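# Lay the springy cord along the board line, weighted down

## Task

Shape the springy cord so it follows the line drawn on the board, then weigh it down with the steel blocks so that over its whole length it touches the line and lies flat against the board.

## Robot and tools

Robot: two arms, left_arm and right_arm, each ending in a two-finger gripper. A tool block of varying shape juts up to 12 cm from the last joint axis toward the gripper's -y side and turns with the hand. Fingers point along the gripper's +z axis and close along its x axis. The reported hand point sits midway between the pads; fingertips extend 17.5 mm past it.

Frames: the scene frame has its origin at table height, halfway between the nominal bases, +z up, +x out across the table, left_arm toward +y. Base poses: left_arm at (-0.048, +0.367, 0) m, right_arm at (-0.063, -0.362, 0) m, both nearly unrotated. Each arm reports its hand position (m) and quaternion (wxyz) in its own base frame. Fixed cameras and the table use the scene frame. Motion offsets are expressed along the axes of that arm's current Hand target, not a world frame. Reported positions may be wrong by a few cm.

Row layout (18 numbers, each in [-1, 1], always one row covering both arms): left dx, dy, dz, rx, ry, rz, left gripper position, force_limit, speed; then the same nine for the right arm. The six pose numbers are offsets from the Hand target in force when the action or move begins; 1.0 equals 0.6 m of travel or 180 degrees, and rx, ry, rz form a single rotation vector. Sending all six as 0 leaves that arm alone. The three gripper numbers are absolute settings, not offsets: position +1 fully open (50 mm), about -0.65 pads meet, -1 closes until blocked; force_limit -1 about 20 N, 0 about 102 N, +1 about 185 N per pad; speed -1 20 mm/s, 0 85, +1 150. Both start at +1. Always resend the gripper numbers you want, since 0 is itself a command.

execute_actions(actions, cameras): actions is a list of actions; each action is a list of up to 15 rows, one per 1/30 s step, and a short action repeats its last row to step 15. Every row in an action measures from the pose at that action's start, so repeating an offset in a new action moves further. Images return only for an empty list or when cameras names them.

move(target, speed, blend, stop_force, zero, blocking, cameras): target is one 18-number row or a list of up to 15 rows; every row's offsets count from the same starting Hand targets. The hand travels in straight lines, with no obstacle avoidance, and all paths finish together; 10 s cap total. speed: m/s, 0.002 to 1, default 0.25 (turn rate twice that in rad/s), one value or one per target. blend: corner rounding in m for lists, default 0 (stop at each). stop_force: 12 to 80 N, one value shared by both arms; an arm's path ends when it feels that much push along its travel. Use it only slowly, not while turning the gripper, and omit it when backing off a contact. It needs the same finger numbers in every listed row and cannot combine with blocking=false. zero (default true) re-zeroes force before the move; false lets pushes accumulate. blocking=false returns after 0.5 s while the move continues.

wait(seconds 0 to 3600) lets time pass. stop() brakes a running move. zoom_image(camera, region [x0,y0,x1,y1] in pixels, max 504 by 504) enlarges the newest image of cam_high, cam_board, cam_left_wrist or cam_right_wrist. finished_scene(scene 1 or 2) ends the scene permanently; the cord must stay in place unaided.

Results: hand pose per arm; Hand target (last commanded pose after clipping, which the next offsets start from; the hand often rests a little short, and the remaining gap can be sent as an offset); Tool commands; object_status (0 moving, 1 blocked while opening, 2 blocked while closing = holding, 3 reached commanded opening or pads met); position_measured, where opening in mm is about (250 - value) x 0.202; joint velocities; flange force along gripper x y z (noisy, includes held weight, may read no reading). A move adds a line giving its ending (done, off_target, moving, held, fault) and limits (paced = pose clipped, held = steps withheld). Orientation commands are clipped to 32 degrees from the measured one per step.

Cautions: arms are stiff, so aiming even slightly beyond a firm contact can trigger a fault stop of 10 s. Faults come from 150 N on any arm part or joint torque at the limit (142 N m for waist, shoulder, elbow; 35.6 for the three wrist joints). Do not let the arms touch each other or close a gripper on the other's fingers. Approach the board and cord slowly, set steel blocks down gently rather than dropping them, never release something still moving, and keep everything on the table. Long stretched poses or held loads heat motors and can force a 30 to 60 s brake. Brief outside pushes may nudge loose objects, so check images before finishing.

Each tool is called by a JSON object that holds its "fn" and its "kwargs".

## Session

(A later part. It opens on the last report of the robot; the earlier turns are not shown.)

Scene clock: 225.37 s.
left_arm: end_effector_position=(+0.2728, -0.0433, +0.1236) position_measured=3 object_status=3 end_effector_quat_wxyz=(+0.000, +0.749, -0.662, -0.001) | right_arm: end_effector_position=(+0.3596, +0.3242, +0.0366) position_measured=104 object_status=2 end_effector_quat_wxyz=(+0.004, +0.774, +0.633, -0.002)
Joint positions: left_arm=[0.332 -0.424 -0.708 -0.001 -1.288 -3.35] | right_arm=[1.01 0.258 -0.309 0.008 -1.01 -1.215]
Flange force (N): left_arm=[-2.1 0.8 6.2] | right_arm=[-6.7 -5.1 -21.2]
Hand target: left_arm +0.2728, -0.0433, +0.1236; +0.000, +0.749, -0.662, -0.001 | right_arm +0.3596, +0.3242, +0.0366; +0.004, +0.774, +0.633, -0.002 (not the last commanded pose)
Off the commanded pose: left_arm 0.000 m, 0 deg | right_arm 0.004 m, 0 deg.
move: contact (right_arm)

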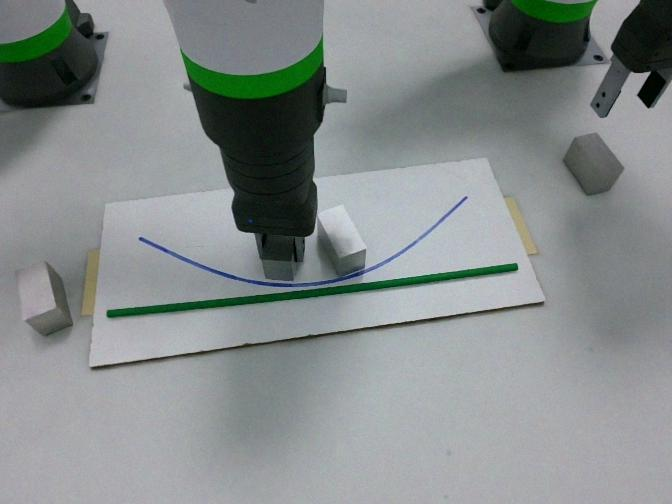

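{"fn": "move", "kwargs": {"target": [[0,0,0.13,0,0,0,1,-0.5,-0.8,0,0,-0.002,0,0,0,0.4,-0.5,-0.8],[0,0,0.156,0,0,0,1,-0.5,-0.8,0,0,-0.145,0,0,0,0.4,-0.5,-0.8],[0,0,0.156,0,0,0,-1,-0.5,-0.7,-0.39,0.129,-0.145,0,0,-0.168,1,-0.5,0],[0,0,-0.1,0,0,0,-1,-0.5,-0.7,-0.39,0.129,-0.145,0,0,-0.168,1,-0.5,0]], "speed": [0.1,0.1,0.3,0.1], "cameras": ["all"]}}

{"fn": "zoom_image", "kwargs": {"camera": "cam_board", "region": [220, 200, 400, 320]}}

Scene clock: 239.87 s.
left_arm: end_effector_position=(+0.2729, -0.0434, +0.1836) position_measured=103 object_status=2 end_effector_quat_wxyz=(+0.000, +0.749, -0.662, -0.001) | right_arm: end_effector_position=(+0.3886, +0.0803, +0.1259) position_measured=3 object_status=3 end_effector_quat_wxyz=(+0.004, +0.583, +0.813, -0.003)
Joint positions: left_arm=[0.331 -0.461 -0.587 -0.001 -1.446 -3.35] | right_arm=[0.545 -0.065 -0.434 0.01 -1.205 -0.221]
Flange force (N): left_arm=[-2.6 1.3 12.1] | right_arm=[-0.7 1.9 3.3]
Hand target: left_arm +0.2729, -0.0433, +0.1836; +0.000, +0.749, -0.662, -0.001 | right_arm +0.3886, +0.0803, +0.1259; +0.004, +0.583, +0.813, -0.003
Off the commanded pose: left_arm 0.000 m, 0 deg | right_arm 0.000 m, 0 deg.
move: done
cam_left_wrist: T_world_to_cam=[[0.11774, -0.99287, -0.01837, -0.06087], [-0.94339, -0.11761, 0.31015, 0.23421], [-0.3101, -0.01918, -0.95051, 0.38293]] pos_world=[0.34686, -0.02554, 0.29022]
cam_right_wrist: T_world_to_cam=[[-0.3185, 0.9471, -0.03937, 0.06151], [0.89092, 0.31328, 0.3288, -0.38037], [0.32375, 0.06965, -0.94358, 0.10945]] pos_world=[0.32303, 0.05329, 0.23076]

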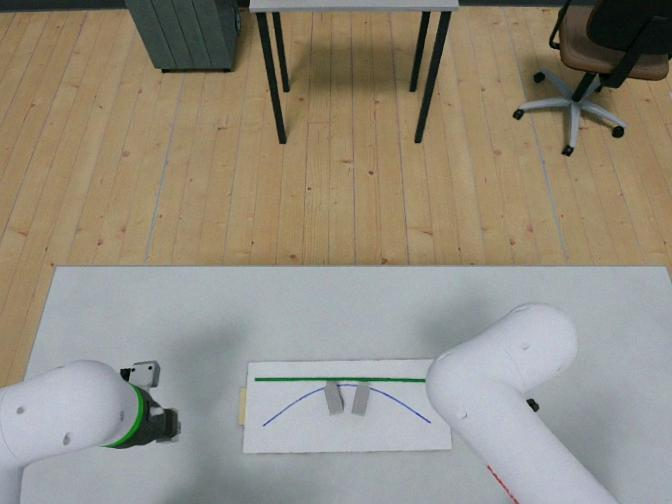

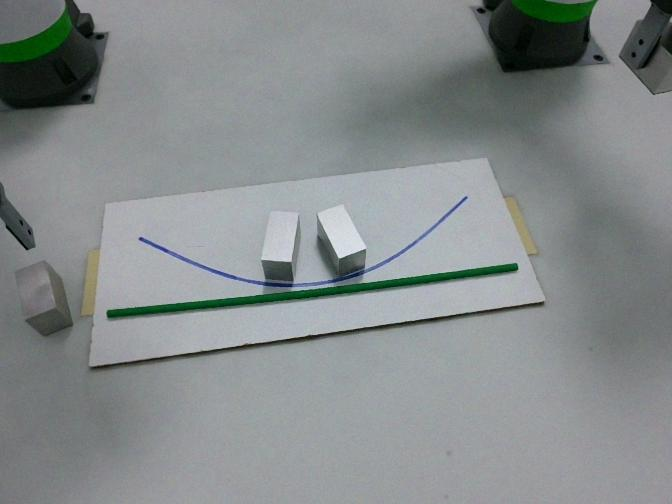

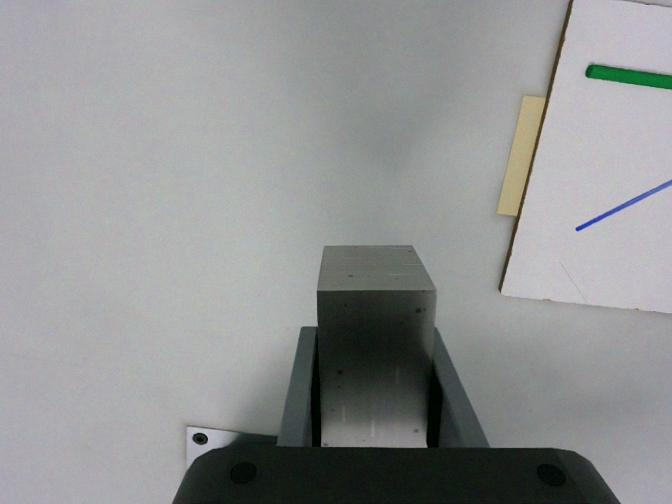

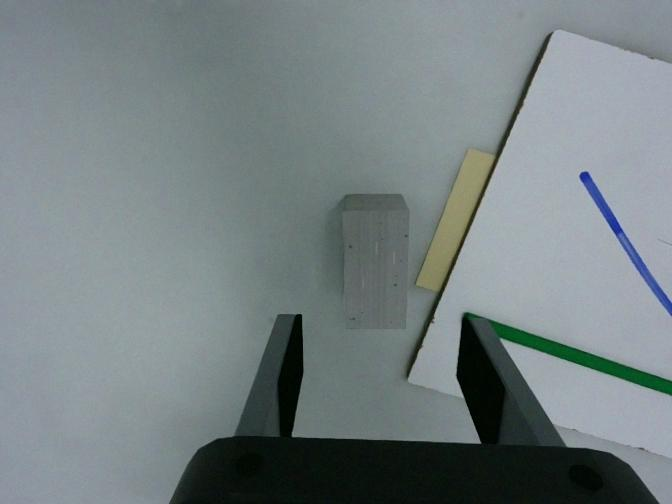

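Scaled by 2.800.

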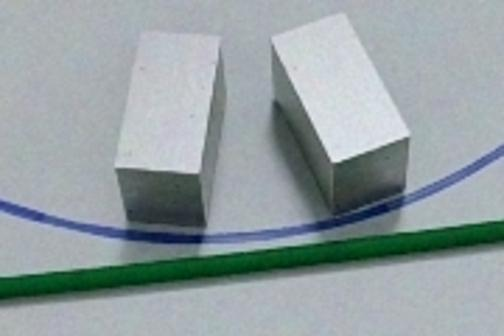

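{"fn": "move", "kwargs": {"target": [[0,0,0,0,0,0,-1,-0.5,-0.7,0,0,0.13,0,0,0,1,-0.5,-0.7],[0.2865,-0.259,0,0,0,0.039,-1,-0.5,-0.7,0,0,0.16,0,0,0,1,-0.5,-0.7],[0.2865,-0.259,0.139,0,0,0.039,-1,-0.5,-0.7,0,0,0.16,0,0,0,-1,-0.5,-0.7],[0.2865,-0.259,0.139,0,0,0.039,-1,-0.5,-0.7,0,0,0,0,0,0,-1,-0.5,-0.7]], "speed": [0.2,0.15,0.1,0.1], "cameras": ["all"]}}

Scene clock: 260.07 s.
left_arm: end_effector_position=(+0.4482, -0.1947, +0.1000) position_measured=103 object_status=2 end_effector_quat_wxyz=(+0.000, +0.707, -0.707, -0.001) | right_arm: end_effector_position=(+0.3886, +0.0803, +0.1259) position_measured=104 object_status=2 end_effector_quat_wxyz=(+0.004, +0.583, +0.813, -0.003)
Joint positions: left_arm=[-0.141 0.191 -0.223 0 -1.158 -3] | right_arm=[0.545 -0.065 -0.434 0.01 -1.205 -0.221]
Flange force (N): left_arm=[-1.3 1.8 10.6] | right_arm=[-1.0 1.7 8.4]
Hand target: left_arm +0.4482, -0.1947, +0.1000; +0.000, +0.707, -0.707, -0.001 | right_arm +0.3886, +0.0803, +0.1259; +0.004, +0.583, +0.813, -0.003
Off the commanded pose: left_arm 0.000 m, 0 deg | right_arm 0.000 m, 0 deg.
move: done
cam_left_wrist: T_world_to_cam=[[-0.00442, -0.99982, -0.01844, -0.17991], [-0.95066, -0.00152, 0.31024, 0.4336], [-0.31022, 0.0189, -0.95048, 0.3623]] pos_world=[0.5238, -0.18607, 0.20652]
cam_right_wrist: T_world_to_cam=[[-0.31842, 0.94713, -0.03934, 0.06147], [0.89095, 0.31319, 0.32881, -0.38037], [0.32375, 0.06965, -0.94358, 0.10945]] pos_world=[0.32304, 0.05329, 0.23076]

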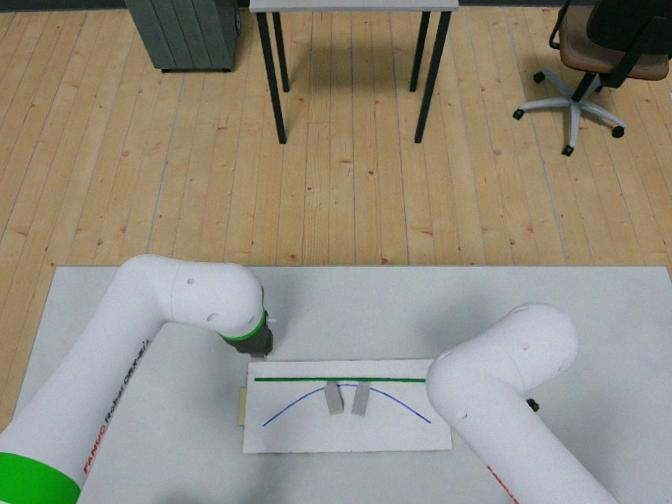

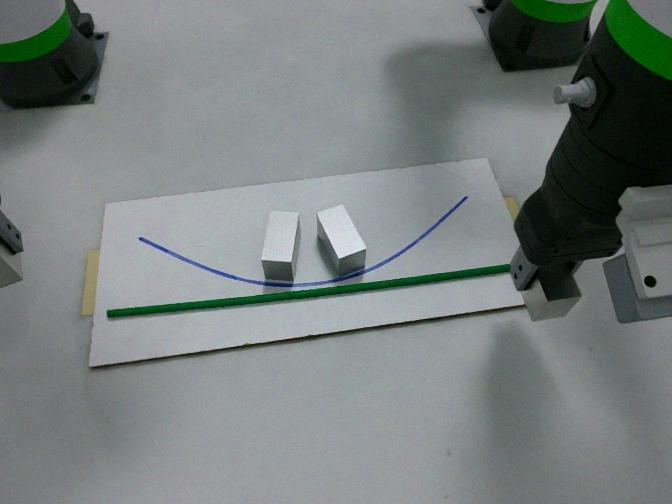

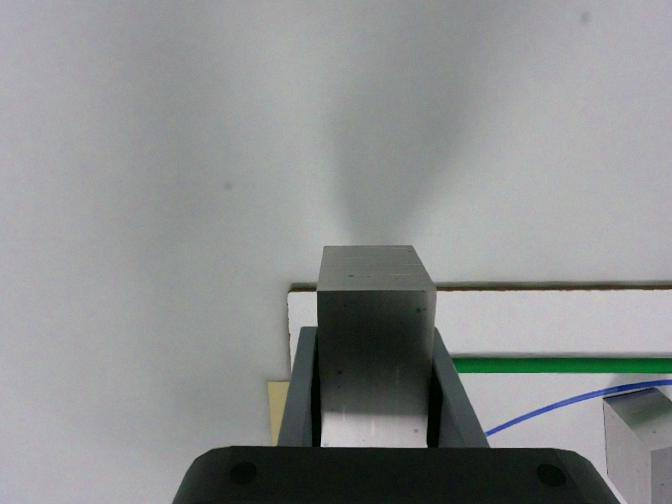

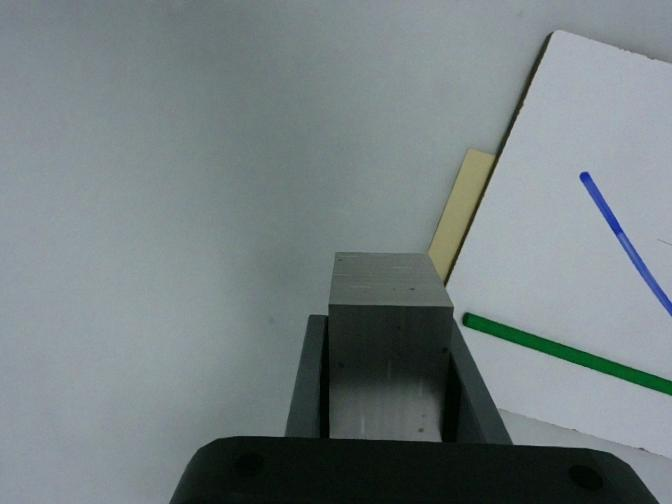

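{"fn": "move", "kwargs": {"target": [[0,0,0,0,0,0,-1,-0.5,-0.7,0.09,0.149,0,0,0,0.1035,-1,-0.5,-0.7],[0,0,0.103,0,0,0,-1,-0.5,-0.7,0.09,0.149,0.1465,0,0,0.1035,-1,-0.5,-0.7]], "speed": [0.15,0.07], "cameras": ["all"]}}

Scene clock: 276.77 s.
left_arm: end_effector_position=(+0.4481, -0.1947, +0.0382) position_measured=103 object_status=2 end_effector_quat_wxyz=(+0.000, +0.707, -0.707, -0.001) | right_arm: end_effector_position=(+0.4561, +0.1593, +0.0374) position_measured=104 object_status=2 end_effector_quat_wxyz=(+0.004, +0.706, +0.708, -0.003)
Joint positions: left_arm=[-0.141 0.264 -0.295 -0.001 -1.013 -3] | right_arm=[0.614 0.253 -0.315 0.01 -1.006 -0.618]
Flange force (N): left_arm=[-1.9 2.6 10.6] | right_arm=[-0.3 1.2 8.7]
Hand target: left_arm +0.4481, -0.1947, +0.0382; +0.000, +0.707, -0.707, -0.001 | right_arm +0.4561, +0.1593, +0.0374; +0.004, +0.706, +0.708, -0.002
Off the commanded pose: left_arm 0.000 m, 0 deg | right_arm 0.000 m, 0 deg.
move: done
cam_left_wrist: T_world_to_cam=[[-0.00442, -0.99982, -0.01844, -0.18105], [-0.95066, -0.00152, 0.31024, 0.45268], [-0.31022, 0.0189, -0.95048, 0.30353]] pos_world=[0.5237, -0.18607, 0.14472]
cam_right_wrist: T_world_to_cam=[[0.00087, 0.99923, -0.03923, -0.1493], [0.94333, 0.0122, 0.33164, -0.41228], [0.33186, -0.0373, -0.94259, 0.01189]] pos_world=[0.3851, 0.15466, 0.14207]

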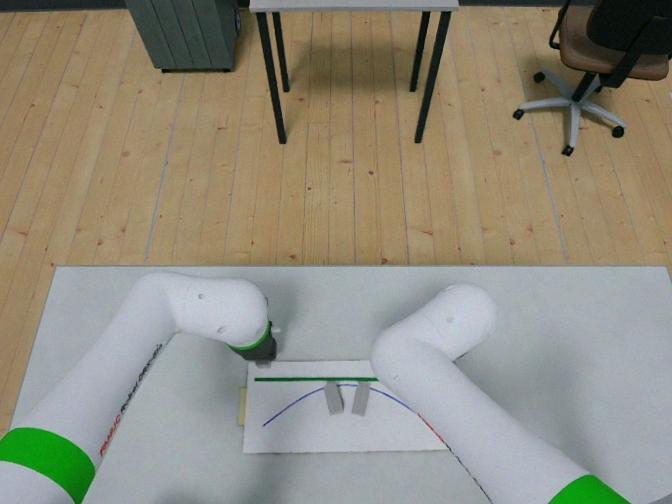

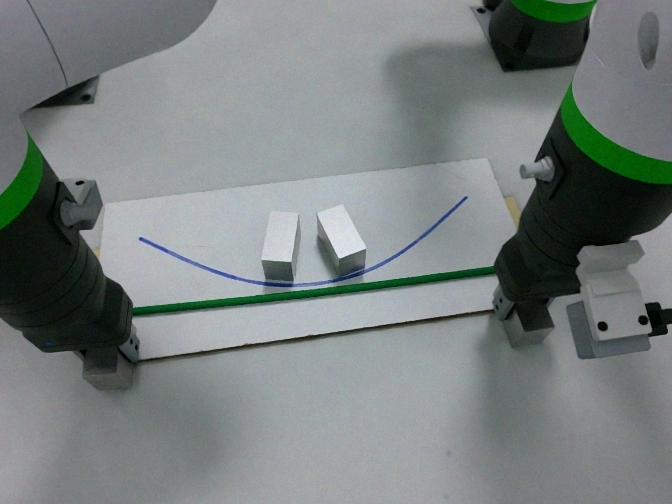

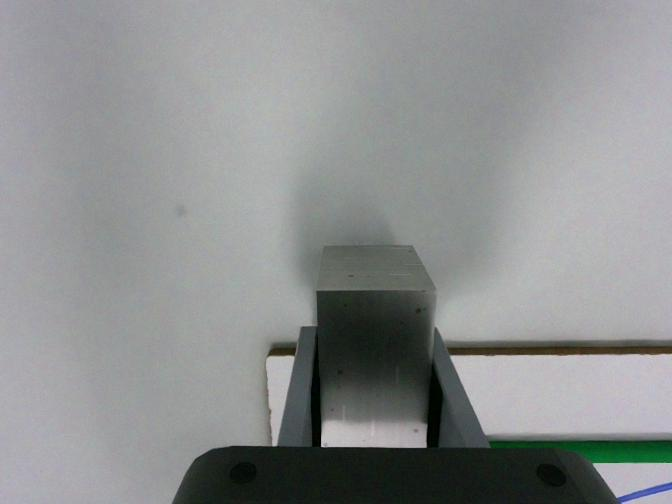

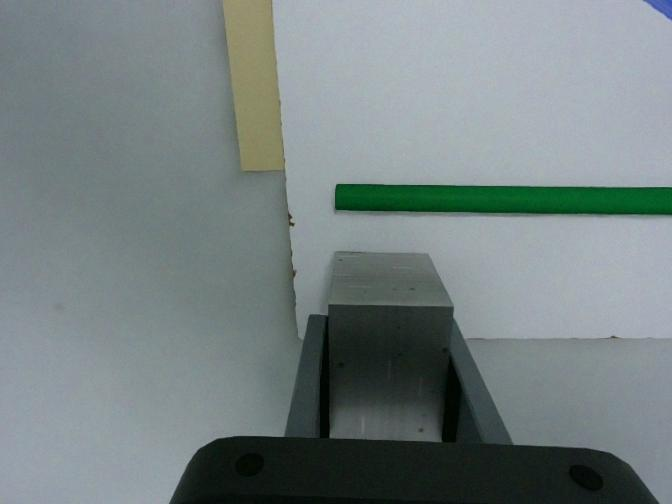

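{"fn": "move", "kwargs": {"target": [0,0.15,0,0,0,-0.15,-1,-0.5,-0.7,0.002,-0.128,0,0,0,0.14,-1,-0.5,-0.7], "speed": 0.06, "cameras": ["cam_board","cam_left_wrist","cam_right_wrist"]}}

Scene clock: 285.73 s.
left_arm: end_effector_position=(+0.3581, -0.1948, +0.0383) position_measured=103 object_status=2 end_effector_quat_wxyz=(+0.000, +0.853, -0.522, -0.001) | right_arm: end_effector_position=(+0.3793, +0.1604, +0.0372) position_measured=104 object_status=2 end_effector_quat_wxyz=(+0.004, +0.844, +0.537, -0.002)
Joint positions: left_arm=[-0.174 0.075 -0.52 0 -0.977 -2.495] | right_arm=[0.728 0.087 -0.513 0.01 -0.975 -1.171]
Flange force (N): left_arm=[-2.6 0.8 10.6] | right_arm=[0.7 1.6 9.1]
Hand target: left_arm +0.3581, -0.1948, +0.0383; +0.000, +0.853, -0.522, -0.001 | right_arm +0.3793, +0.1604, +0.0372; +0.004, +0.844, +0.537, -0.002
Off the commanded pose: left_arm 0.000 m, 0 deg | right_arm 0.000 m, 0 deg.
move: done
cam_left_wrist: T_world_to_cam=[[0.45003, -0.89282, -0.01875, -0.32347], [-0.84637, -0.43313, 0.30992, 0.24566], [-0.28482, -0.1236, -0.95058, 0.23882]] pos_world=[0.42151, -0.15288, 0.14482]
cam_right_wrist: T_world_to_cam=[[0.42646, 0.90374, -0.03728, -0.2965], [0.85733, -0.39074, 0.33514, -0.24255], [0.2883, -0.17489, -0.94143, 0.0758]] pos_world=[0.31254, 0.18644, 0.14159]

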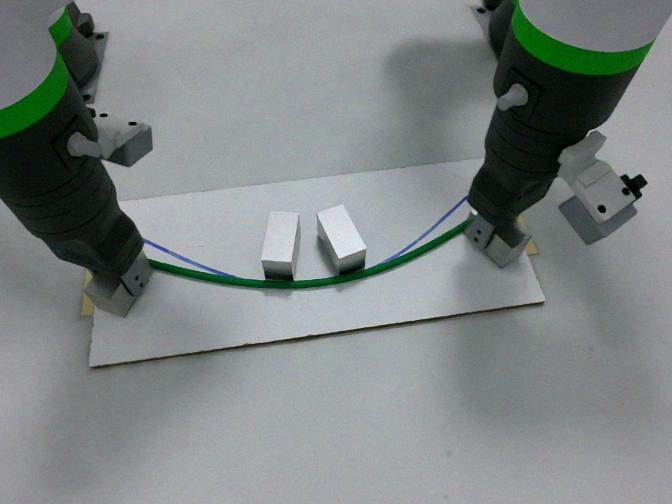

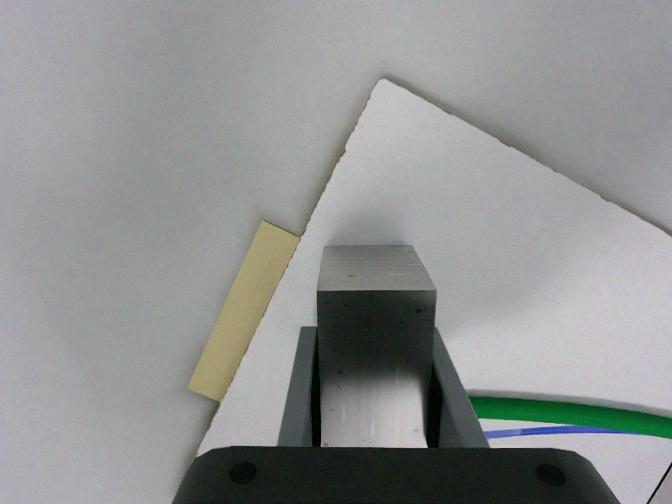

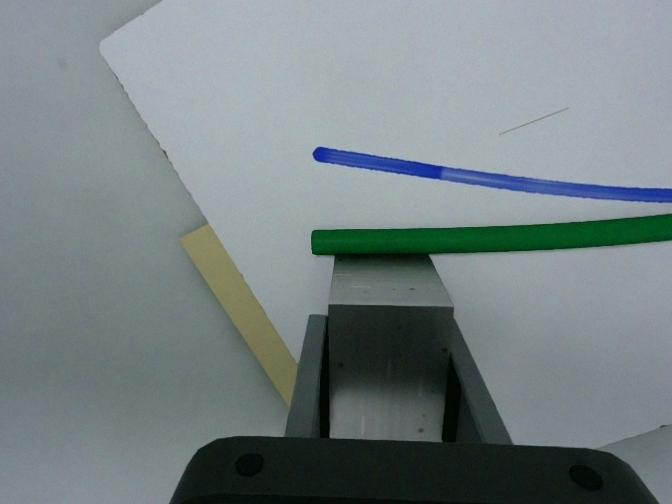

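{"fn": "move", "kwargs": {"target": [-0.024,0.0463,0,0,0,-0.054,-1,-0.5,-0.7,-0.019,-0.041,0,0,0,0.049,-1,-0.5,-0.7], "speed": 0.05, "cameras": ["all"]}}

{"fn": "zoom_image", "kwargs": {"camera": "cam_board", "region": [90, 170, 310, 330]}}

{"fn": "zoom_image", "kwargs": {"camera": "cam_board", "region": [290, 170, 510, 330]}}

Scene clock: 293.57 s.
left_arm: end_effector_position=(+0.3268, -0.1946, +0.0383) position_measured=103 object_status=2 end_effector_quat_wxyz=(+0.000, +0.894, -0.448, -0.001) | right_arm: end_effector_position=(+0.3522, +0.1605, +0.0372) position_measured=104 object_status=2 end_effector_quat_wxyz=(+0.005, +0.883, +0.470, -0.001)
Joint positions: left_arm=[-0.189 0.006 -0.592 0 -0.974 -2.311] | right_arm=[0.777 0.026 -0.578 0.01 -0.972 -1.374]
Flange force (N): left_arm=[-1.7 -0.3 10.9] | right_arm=[1.2 1.7 8.9]
Hand target: left_arm +0.3268, -0.1946, +0.0383; +0.000, +0.894, -0.448, -0.001 | right_arm +0.3522, +0.1605, +0.0372; +0.005, +0.883, +0.470, -0.001
Off the commanded pose: left_arm 0.000 m, 0 deg | right_arm 0.000 m, 0 deg.
move: done
cam_left_wrist: T_world_to_cam=[[0.59429, -0.80403, -0.01885, -0.33899], [-0.76114, -0.56986, 0.30973, 0.16484], [-0.25977, -0.16972, -0.95064, 0.21287]] pos_world=[0.38222, -0.14249, 0.14492]
cam_right_wrist: T_world_to_cam=[[0.56002, 0.82768, -0.03635, -0.31983], [0.78681, -0.51761, 0.33616, -0.17416], [0.25942, -0.21686, -0.9411, 0.1005]] pos_world=[0.29007, 0.19637, 0.1415]

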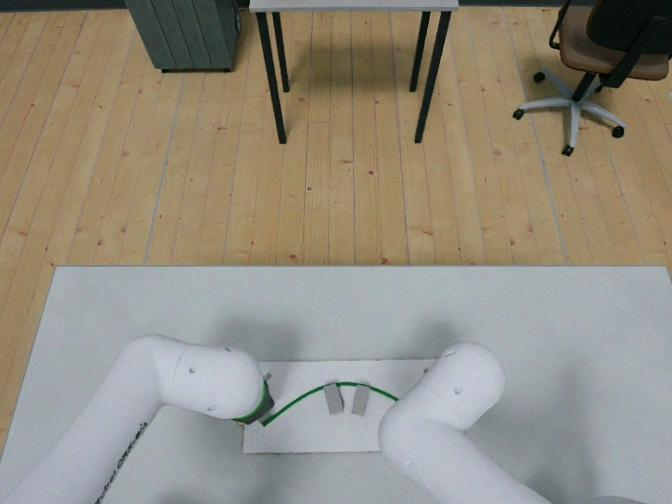

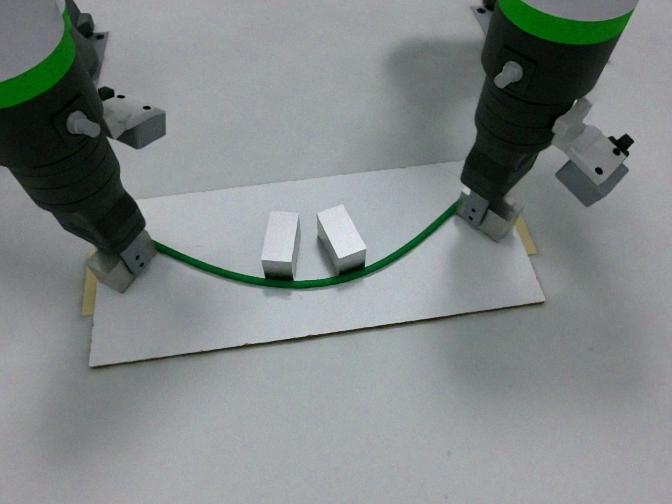

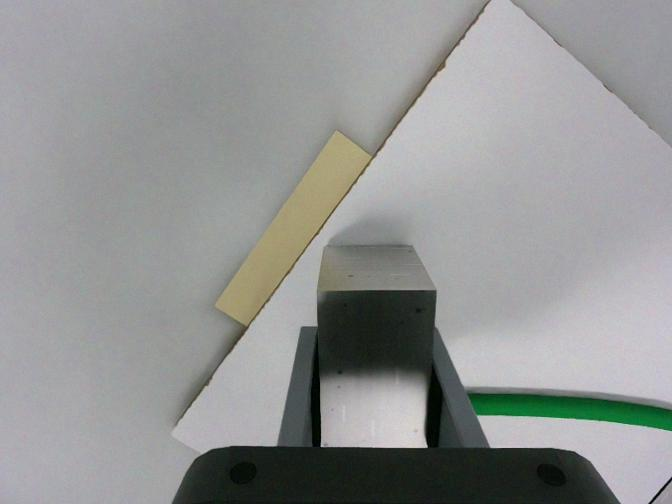

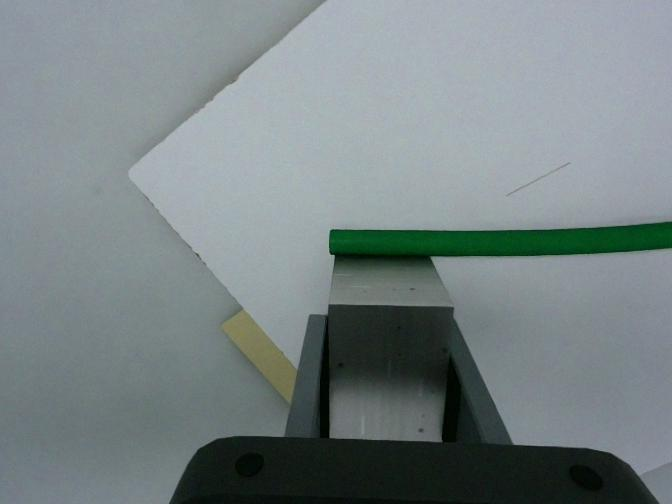

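Scaled by 2.291.

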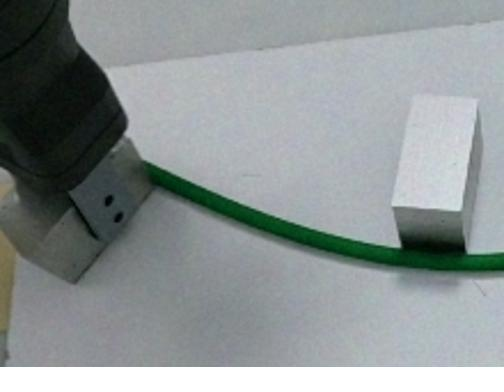

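Scaled by 2.291.

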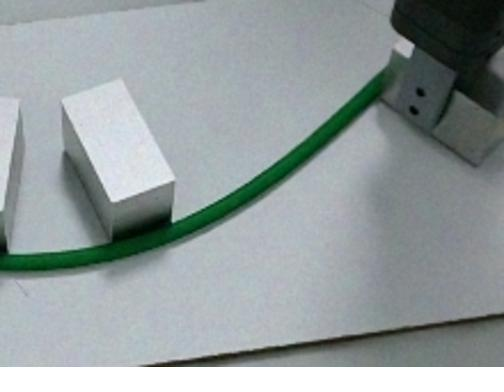

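{"fn": "move", "kwargs": {"target": [0,0,0.012,0,0,0,-1,-0.5,-0.7,0,0,0.012,0,0,0,-1,-0.5,-0.7], "speed": 0.006, "stop_force": 12}}

{"fn": "move", "kwargs": {"target": [[0,0,-0.001,0,0,0,0.3,-0.5,-1,0,0,-0.001,0,0,0,0.3,-0.5,-1],[0,0,-0.15,0,0,0,0.3,-0.5,-1,0,0,-0.15,0,0,0,0.3,-0.5,-1]], "speed": [0.02,0.08], "cameras": ["all"]}}

{"fn": "zoom_image", "kwargs": {"camera": "cam_board", "region": [90, 170, 310, 330]}}

{"fn": "zoom_image", "kwargs": {"camera": "cam_board", "region": [290, 170, 510, 330]}}

Scene clock: 298.33 s.
left_arm: end_effector_position=(+0.3268, -0.1946, +0.0365) position_measured=103 object_status=2 end_effector_quat_wxyz=(+0.000, +0.894, -0.448, -0.001) | right_arm: end_effector_position=(+0.3523, +0.1605, +0.0360) position_measured=104 object_status=2 end_effector_quat_wxyz=(+0.005, +0.883, +0.470, -0.001)
Joint positions: left_arm=[-0.189 0.009 -0.594 0 -0.969 -2.311] | right_arm=[0.777 0.028 -0.58 0.01 -0.968 -1.374]
Flange force (N): left_arm=[-13.2 2.8 -19.0] | right_arm=[-4.4 1.3 -14.5]
Hand target: left_arm +0.3268, -0.1946, +0.0365; +0.000, +0.894, -0.448, -0.001 (not the last commanded pose) | right_arm +0.3523, +0.1605, +0.0360; +0.005, +0.883, +0.470, -0.001 (not the last commanded pose)
Off the commanded pose: left_arm 0.005 m, 0 deg | right_arm 0.006 m, 0 deg.
move: contact (left_arm, right_arm)

Scene clock: 300.23 s.
left_arm: end_effector_position=(+0.3269, -0.1947, +0.1265) position_measured=103 object_status=2 end_effector_quat_wxyz=(+0.000, +0.894, -0.448, -0.001) | right_arm: end_effector_position=(+0.3521, +0.1613, +0.1260) position_measured=104 object_status=2 end_effector_quat_wxyz=(+0.005, +0.883, +0.470, -0.001)
Joint positions: left_arm=[-0.189 -0.109 -0.469 0 -1.212 -2.311] | right_arm=[0.779 -0.089 -0.455 0.009 -1.209 -1.374]
Flange force (N): left_arm=[-2.6 -0.3 11.7] | right_arm=[1.2 1.3 8.9]
Hand target: left_arm +0.3269, -0.1946, +0.1265; +0.000, +0.894, -0.448, -0.001 | right_arm +0.3521, +0.1613, +0.1260; +0.005, +0.883, +0.470, -0.001
Off the commanded pose: left_arm 0.000 m, 0 deg | right_arm 0.000 m, 0 deg.
move: done
cam_left_wrist: T_world_to_cam=[[0.59429, -0.80403, -0.01885, -0.33746], [-0.76114, -0.56986, 0.30973, 0.13754], [-0.25977, -0.16972, -0.95064, 0.29673]] pos_world=[0.38232, -0.14259, 0.23312]
cam_right_wrist: T_world_to_cam=[[0.55991, 0.82776, -0.03619, -0.31723], [0.78683, -0.51753, 0.33626, -0.20356], [0.25961, -0.21675, -0.94107, 0.18419]] pos_world=[0.28997, 0.19717, 0.2303]

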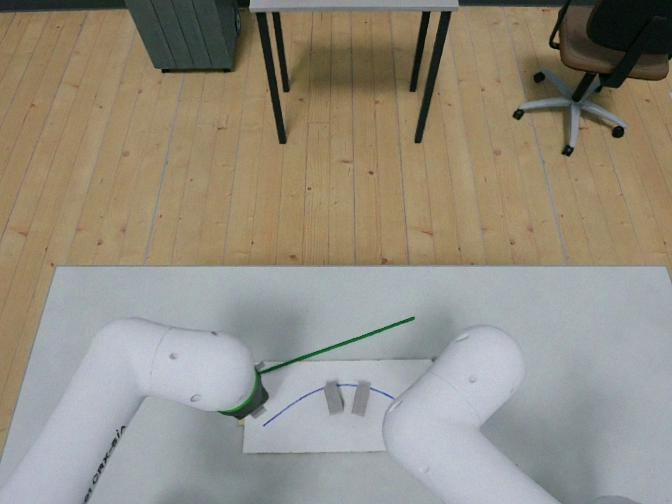

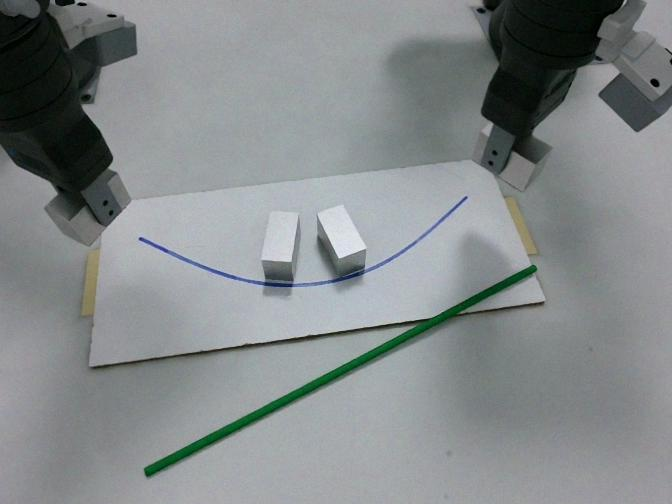

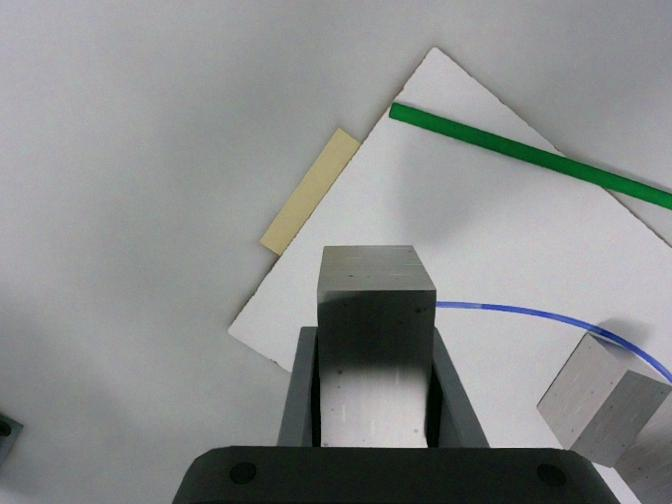

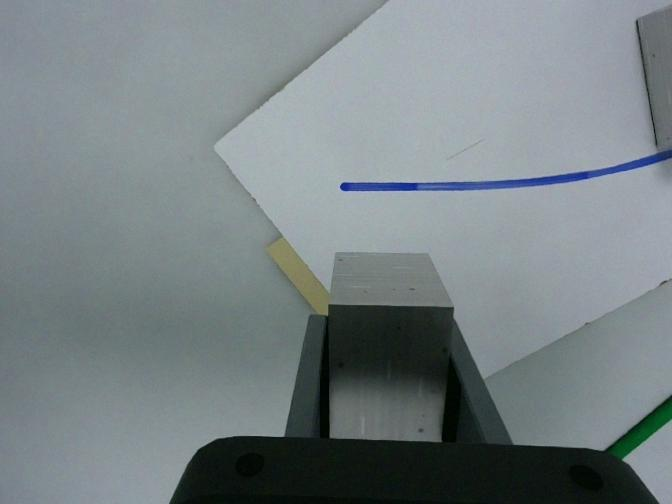

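Scaled by 2.291.

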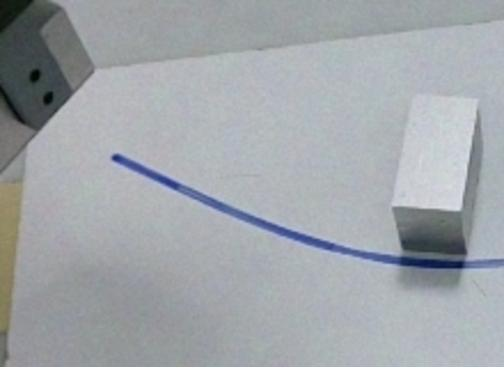

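Scaled by 2.291.

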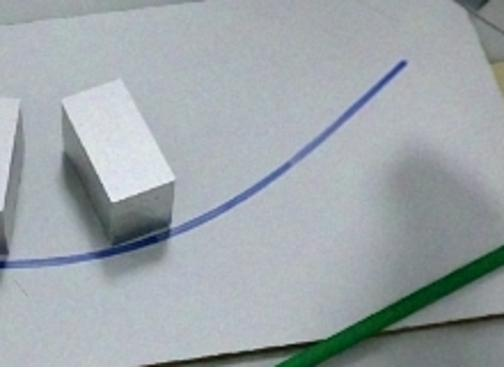

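{"fn": "move", "kwargs": {"target": [[-0.177,-0.1385,0,0,0,0.204,-1,-0.5,-0.7,-0.147,0.1147,0,0,0,-0.19,-1,-0.5,-0.7],[-0.177,-0.1385,0.154,0,0,0.204,-1,-0.5,-0.7,-0.147,0.1147,0.153,0,0,-0.19,-1,-0.5,-0.7]], "speed": [0.2,0.08]}}

{"fn": "move", "kwargs": {"target": [0,0,0.013,0,0,0,-1,-0.5,-0.7,0,0,0.013,0,0,0,-1,-0.5,-0.7], "speed": 0.008, "stop_force": 12}}

{"fn": "move", "kwargs": {"target": [[0,0,-0.001,0,0,0,1,-0.5,-0.8,0,0,-0.001,0,0,0,1,-0.5,-0.8],[0,0,-0.25,0,0,0,1,-0.5,-0.8,0,0,-0.25,0,0,0,1,-0.5,-0.8]], "speed": [0.02,0.15], "cameras": ["all"]}}

Scene clock: 312.97 s.
left_arm: end_effector_position=(+0.3298, -0.0597, +0.0342) position_measured=103 object_status=2 end_effector_quat_wxyz=(+0.000, +0.707, -0.707, -0.001) | right_arm: end_effector_position=(+0.3602, +0.0489, +0.0353) position_measured=104 object_status=2 end_effector_quat_wxyz=(+0.004, +0.705, +0.709, -0.002)
Joint positions: left_arm=[0.218 -0.11 -0.712 -0.001 -0.969 -3.359] | right_arm=[0.509 -0.035 -0.644 0.011 -0.964 -0.51]
Flange force (N): left_arm=[-1.5 2.1 11.1] | right_arm=[-0.6 2.4 9.1]
Hand target: left_arm +0.3298, -0.0598, +0.0342; +0.000, +0.707, -0.707, -0.001 | right_arm +0.3602, +0.0489, +0.0353; +0.004, +0.705, +0.709, -0.002
Off the commanded pose: left_arm 0.000 m, 0 deg | right_arm 0.000 m, 0 deg.
move: done

Scene clock: 314.23 s.
left_arm: end_effector_position=(+0.3298, -0.0598, +0.0300) position_measured=103 object_status=2 end_effector_quat_wxyz=(+0.000, +0.707, -0.707, -0.001) | right_arm: end_effector_position=(+0.3603, +0.0488, +0.0296) position_measured=104 object_status=2 end_effector_quat_wxyz=(+0.004, +0.705, +0.709, -0.002)
Joint positions: left_arm=[0.218 -0.102 -0.717 -0.001 -0.956 -3.359] | right_arm=[0.509 -0.025 -0.651 0.011 -0.947 -0.51]
Flange force (N): left_arm=[-8.6 17.1 -29.9] | right_arm=[0.8 -9.9 -28.3]
Hand target: left_arm +0.3298, -0.0598, +0.0300; +0.000, +0.707, -0.707, -0.001 (not the last commanded pose) | right_arm +0.3603, +0.0488, +0.0296; +0.004, +0.705, +0.709, -0.002 (not the last commanded pose)
Off the commanded pose: left_arm 0.004 m, 0 deg | right_arm 0.002 m, 0 deg.
move: contact (left_arm, right_arm)

Scene clock: 316.43 s.
left_arm: end_effector_position=(+0.3300, -0.0599, +0.1800) position_measured=3 object_status=3 end_effector_quat_wxyz=(+0.000, +0.707, -0.707, -0.001) | right_arm: end_effector_position=(+0.3599, +0.0502, +0.1796) position_measured=3 object_status=3 end_effector_quat_wxyz=(+0.004, +0.705, +0.709, -0.002)
Joint positions: left_arm=[0.218 -0.277 -0.475 -0.001 -1.373 -3.359] | right_arm=[0.513 -0.199 -0.419 0.009 -1.353 -0.51]
Flange force (N): left_arm=[-1.7 0.6 5.8] | right_arm=[0.0 2.6 2.5]
Hand target: left_arm +0.3300, -0.0598, +0.1800; +0.000, +0.707, -0.707, -0.001 | right_arm +0.3599, +0.0502, +0.1795; +0.004, +0.705, +0.709, -0.002
Off the commanded pose: left_arm 0.000 m, 0 deg | right_arm 0.000 m, 0 deg.
move: done
cam_left_wrist: T_world_to_cam=[[-0.00439, -0.99982, -0.01834, -0.04422], [-0.95066, -0.00152, 0.31024, 0.29662], [-0.31022, 0.0188, -0.95048, 0.39912]] pos_world=[0.4056, -0.05127, 0.28652]
cam_right_wrist: T_world_to_cam=[[-0.00243, 0.99923, -0.03912, -0.03342], [0.94319, 0.01529, 0.3319, -0.36739], [0.33224, -0.03609, -0.9425, 0.17352]] pos_world=[0.28879, 0.04527, 0.28417]

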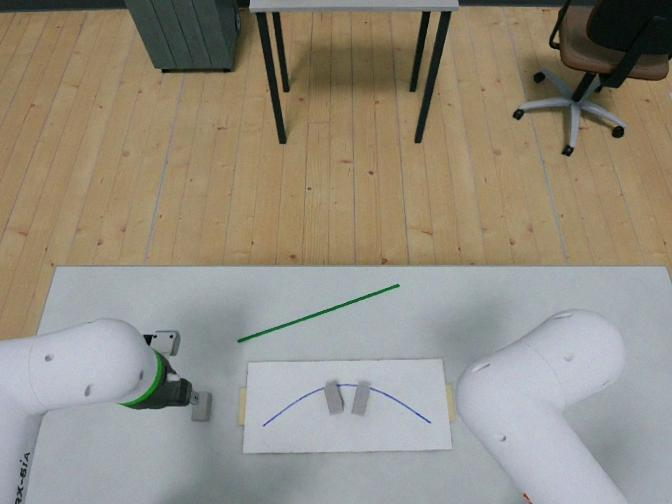

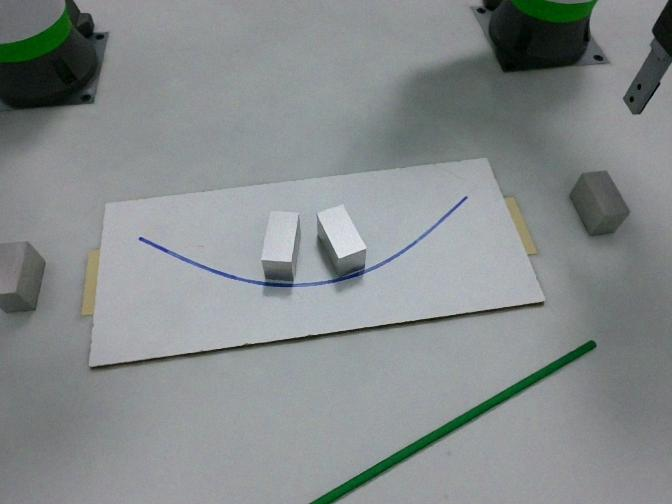

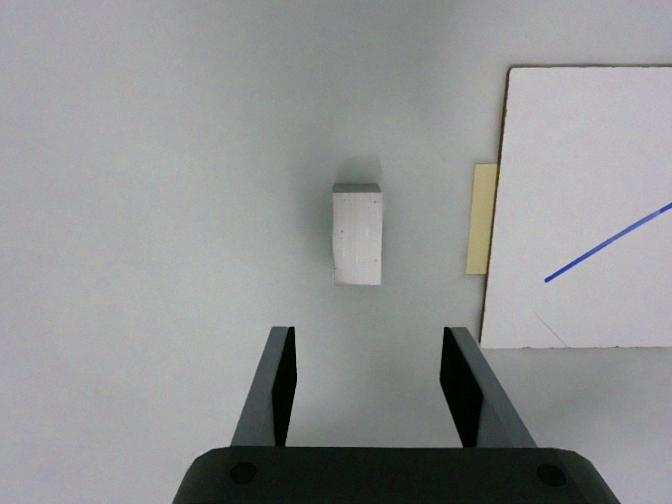

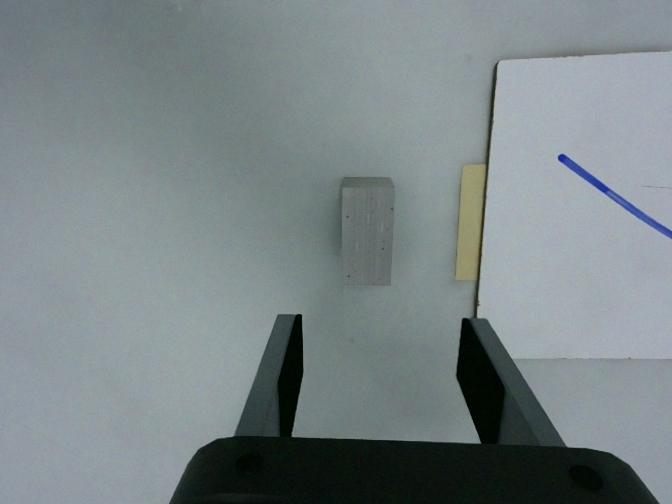

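{"fn": "wait", "kwargs": {"seconds": 0.1, "cameras": ["cam_high"]}}

Scene clock: 318.43 s.
left_arm: end_effector_position=(+0.3300, -0.0598, +0.1800) position_measured=3 object_status=3 end_effector_quat_wxyz=(+0.000, +0.707, -0.707, -0.001) | right_arm: end_effector_position=(+0.3599, +0.0502, +0.1795) position_measured=3 object_status=3 end_effector_quat_wxyz=(+0.004, +0.705, +0.709, -0.002)
Joint positions: left_arm=[0.218 -0.277 -0.475 -0.001 -1.373 -3.359] | right_arm=[0.513 -0.199 -0.419 0.009 -1.353 -0.51]
Flange force (N): left_arm=[-2.1 2.4 6.3] | right_arm=[-0.2 2.2 3.2]
Hand target: left_arm +0.3300, -0.0598, +0.1800; +0.000, +0.707, -0.707, -0.001 | right_arm +0.3599, +0.0502, +0.1795; +0.004, +0.705, +0.709, -0.002
Tool commands: left_gripper/position=+1.0 left_gripper/force_limit=-0.5 left_gripper/speed=-0.8 right_gripper/position=+1.0 right_gripper/force_limit=-0.5 right_gripper/speed=-0.8
Off the commanded pose: left_arm 0.000 m, 0 deg | right_arm 0.000 m, 0 deg.
wait: 0.10 s; at rest from the start

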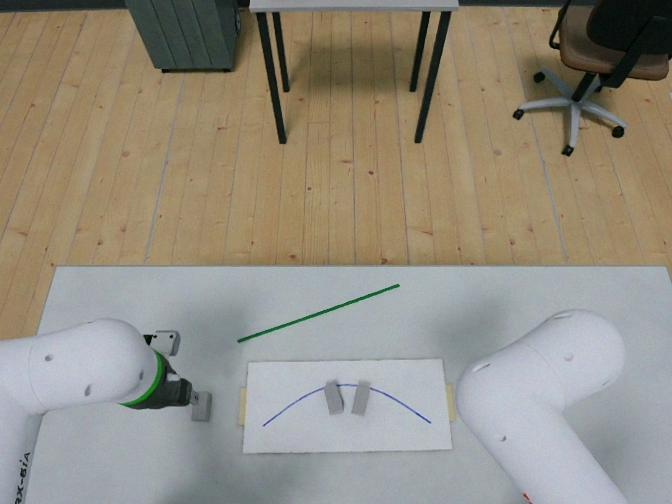

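{"fn": "move", "kwargs": {"target": [0.257,-0.32,0.05,0,0,-0.604,1,-1,1,0.433,0.417,0.05,0,0,-0.6155,1,-1,1], "cameras": ["cam_left_wrist","cam_right_wrist"]}}

Scene clock: 330.17 s.
left_arm: end_effector_position=(+0.5221, -0.2139, +0.1497) position_measured=3 object_status=3 end_effector_quat_wxyz=(+0.000, +0.987, +0.163, +0.000) | right_arm: end_effector_position=(+0.6087, +0.3111, +0.1478) position_measured=3 object_status=3 end_effector_quat_wxyz=(+0.000, -0.183, +0.983, -0.005)
Joint positions: left_arm=[-0.156 0.331 0.076 0 -1.317 -1.087] | right_arm=[0.668 0.64 0.517 0.009 -1.452 1.27]
Flange force (N): left_arm=[-1.9 -2.6 5.5] | right_arm=[0.3 -0.9 2.5]
Hand target: left_arm +0.5221, -0.2139, +0.1497; +0.000, +0.987, +0.163, +0.000 | right_arm +0.6088, +0.3110, +0.1478; +0.000, -0.183, +0.983, -0.005
Off the commanded pose: left_arm 0.000 m, 0 deg | right_arm 0.000 m, 0 deg.
move: done
cam_left_wrist: T_world_to_cam=[[0.9483, 0.31682, -0.01863, -0.41359], [0.30687, -0.90037, 0.3085, -0.36008], [0.08097, -0.29827, -0.95104, 0.16092]] pos_world=[0.48968, -0.14518, 0.25642]
cam_right_wrist: T_world_to_cam=[[-0.93346, -0.3575, -0.0291, 0.69262], [-0.34746, 0.88111, 0.32081, -0.07759], [-0.08905, 0.30958, -0.9467, 0.21985]] pos_world=[0.63915, 0.24792, 0.25318]

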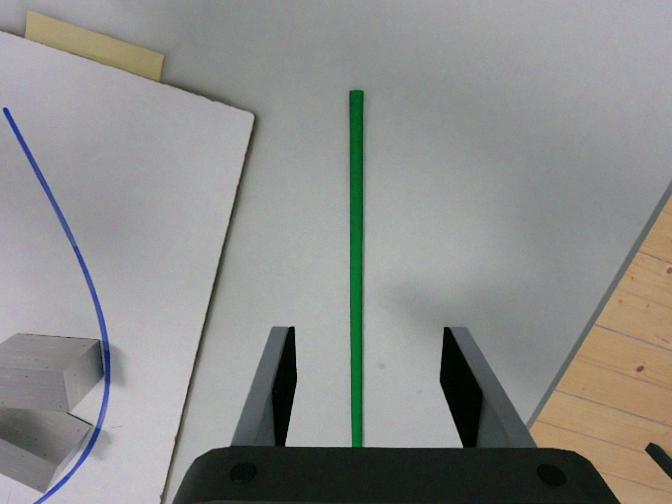

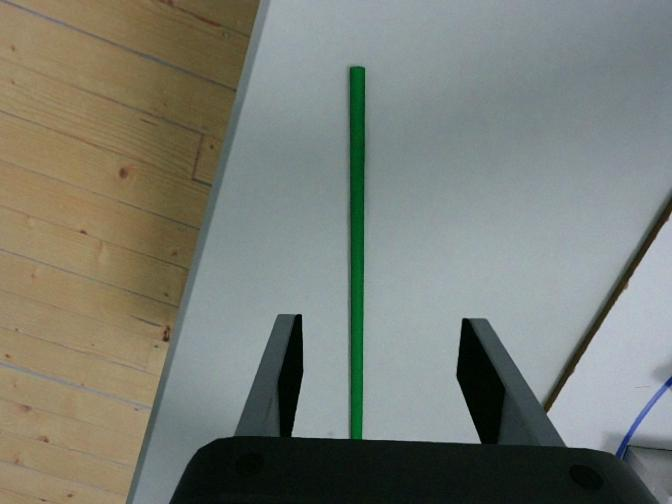

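{"fn": "move", "kwargs": {"target": [[0.0092,0,0.19,0,0,0,0.2,-1,-0.5,-0.0058,0,0.187,0,0,0,0.2,-1,-0.5],[0.0092,0,0.2137,0,0,0,0.2,-1,-0.5,-0.0058,0,0.2105,0,0,0,0.2,-1,-0.5],[0.0092,0,0.2137,0,0,0,-1,-1,-0.8,-0.0058,0,0.2105,0,0,0,-1,-1,-0.8],[0.0092,0,0.13,0,0,0,-1,-1,-0.8,-0.0058,0,0.127,0,0,0,-1,-1,-0.8],[-0.107,0.008,0.12,0,0,0.052,-1,-1,-0.8,0.173,-0.0005,0.117,0,0,0.058,-1,-1,-0.8],[-0.2235,0.0225,0.12,0,0,0.104,-1,-1,-0.8,0.352,0.005,0.117,0,0,0.117,-1,-1,-0.8]], "speed": [0.25,0.05,0.05,0.1,0.12,0.12], "blend": [0,0,0,0,0.02,0], "cameras": ["all"]}}

Scene clock: 360.30 s.
left_arm: end_effector_position=(+0.3994, -0.2698, +0.0778) position_measured=213 object_status=2 end_effector_quat_wxyz=(+0.000, +1.000, +0.000, -0.001) | right_arm: end_effector_position=(+0.4108, +0.2372, +0.0777) position_measured=214 object_status=2 end_effector_quat_wxyz=(+0.001, +0.000, +1.000, -0.005)
Joint positions: left_arm=[-0.321 0.199 -0.271 0 -1.102 -1.249] | right_arm=[0.807 0.182 -0.294 0.009 -1.1 0.76]
Flange force (N): left_arm=[-1.7 -7.1 5.3] | right_arm=[-2.0 -5.0 3.7]
Hand target: left_arm +0.3994, -0.2698, +0.0778; +0.000, +1.000, +0.000, -0.001 | right_arm +0.4108, +0.2372, +0.0778; +0.001, +0.000, +1.000, -0.005
Off the commanded pose: left_arm 0.000 m, 0 deg | right_arm 0.000 m, 0 deg.
move: done
cam_left_wrist: T_world_to_cam=[[0.99981, -0.00423, -0.01891, -0.38803], [0.00182, -0.95112, 0.30882, -0.2425], [-0.0193, -0.3088, -0.95093, 0.123]] pos_world=[0.39077, -0.1943, 0.18452]
cam_right_wrist: T_world_to_cam=[[-0.99947, 0.00196, -0.0325, 0.42155], [-0.00858, 0.94702, 0.32107, -0.21368], [0.03141, 0.32118, -0.9465, 0.10656]] pos_world=[0.41615, 0.16731, 0.18316]

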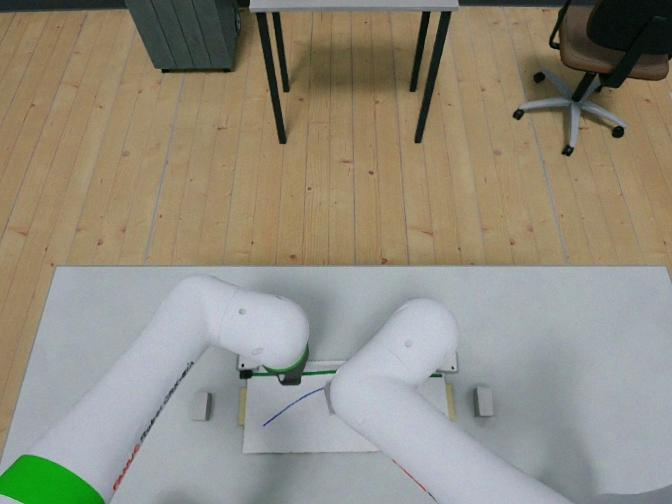

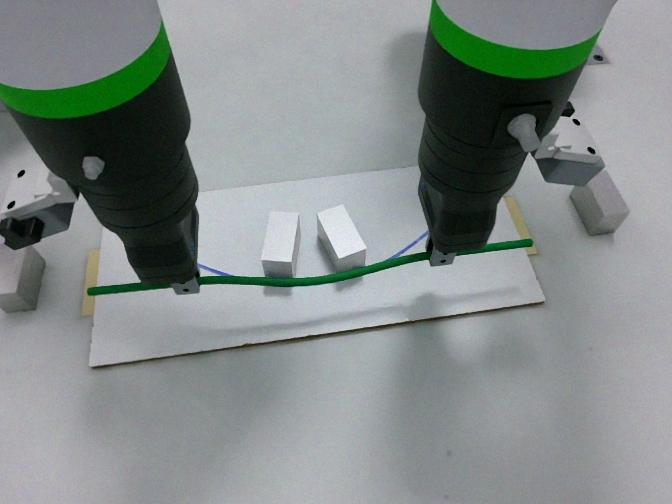

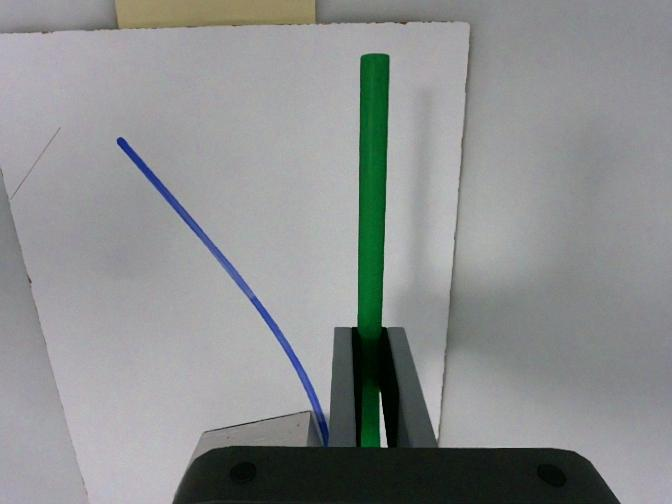

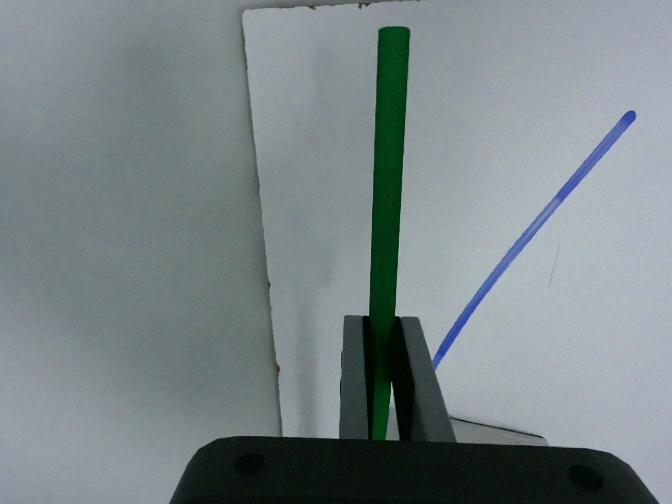

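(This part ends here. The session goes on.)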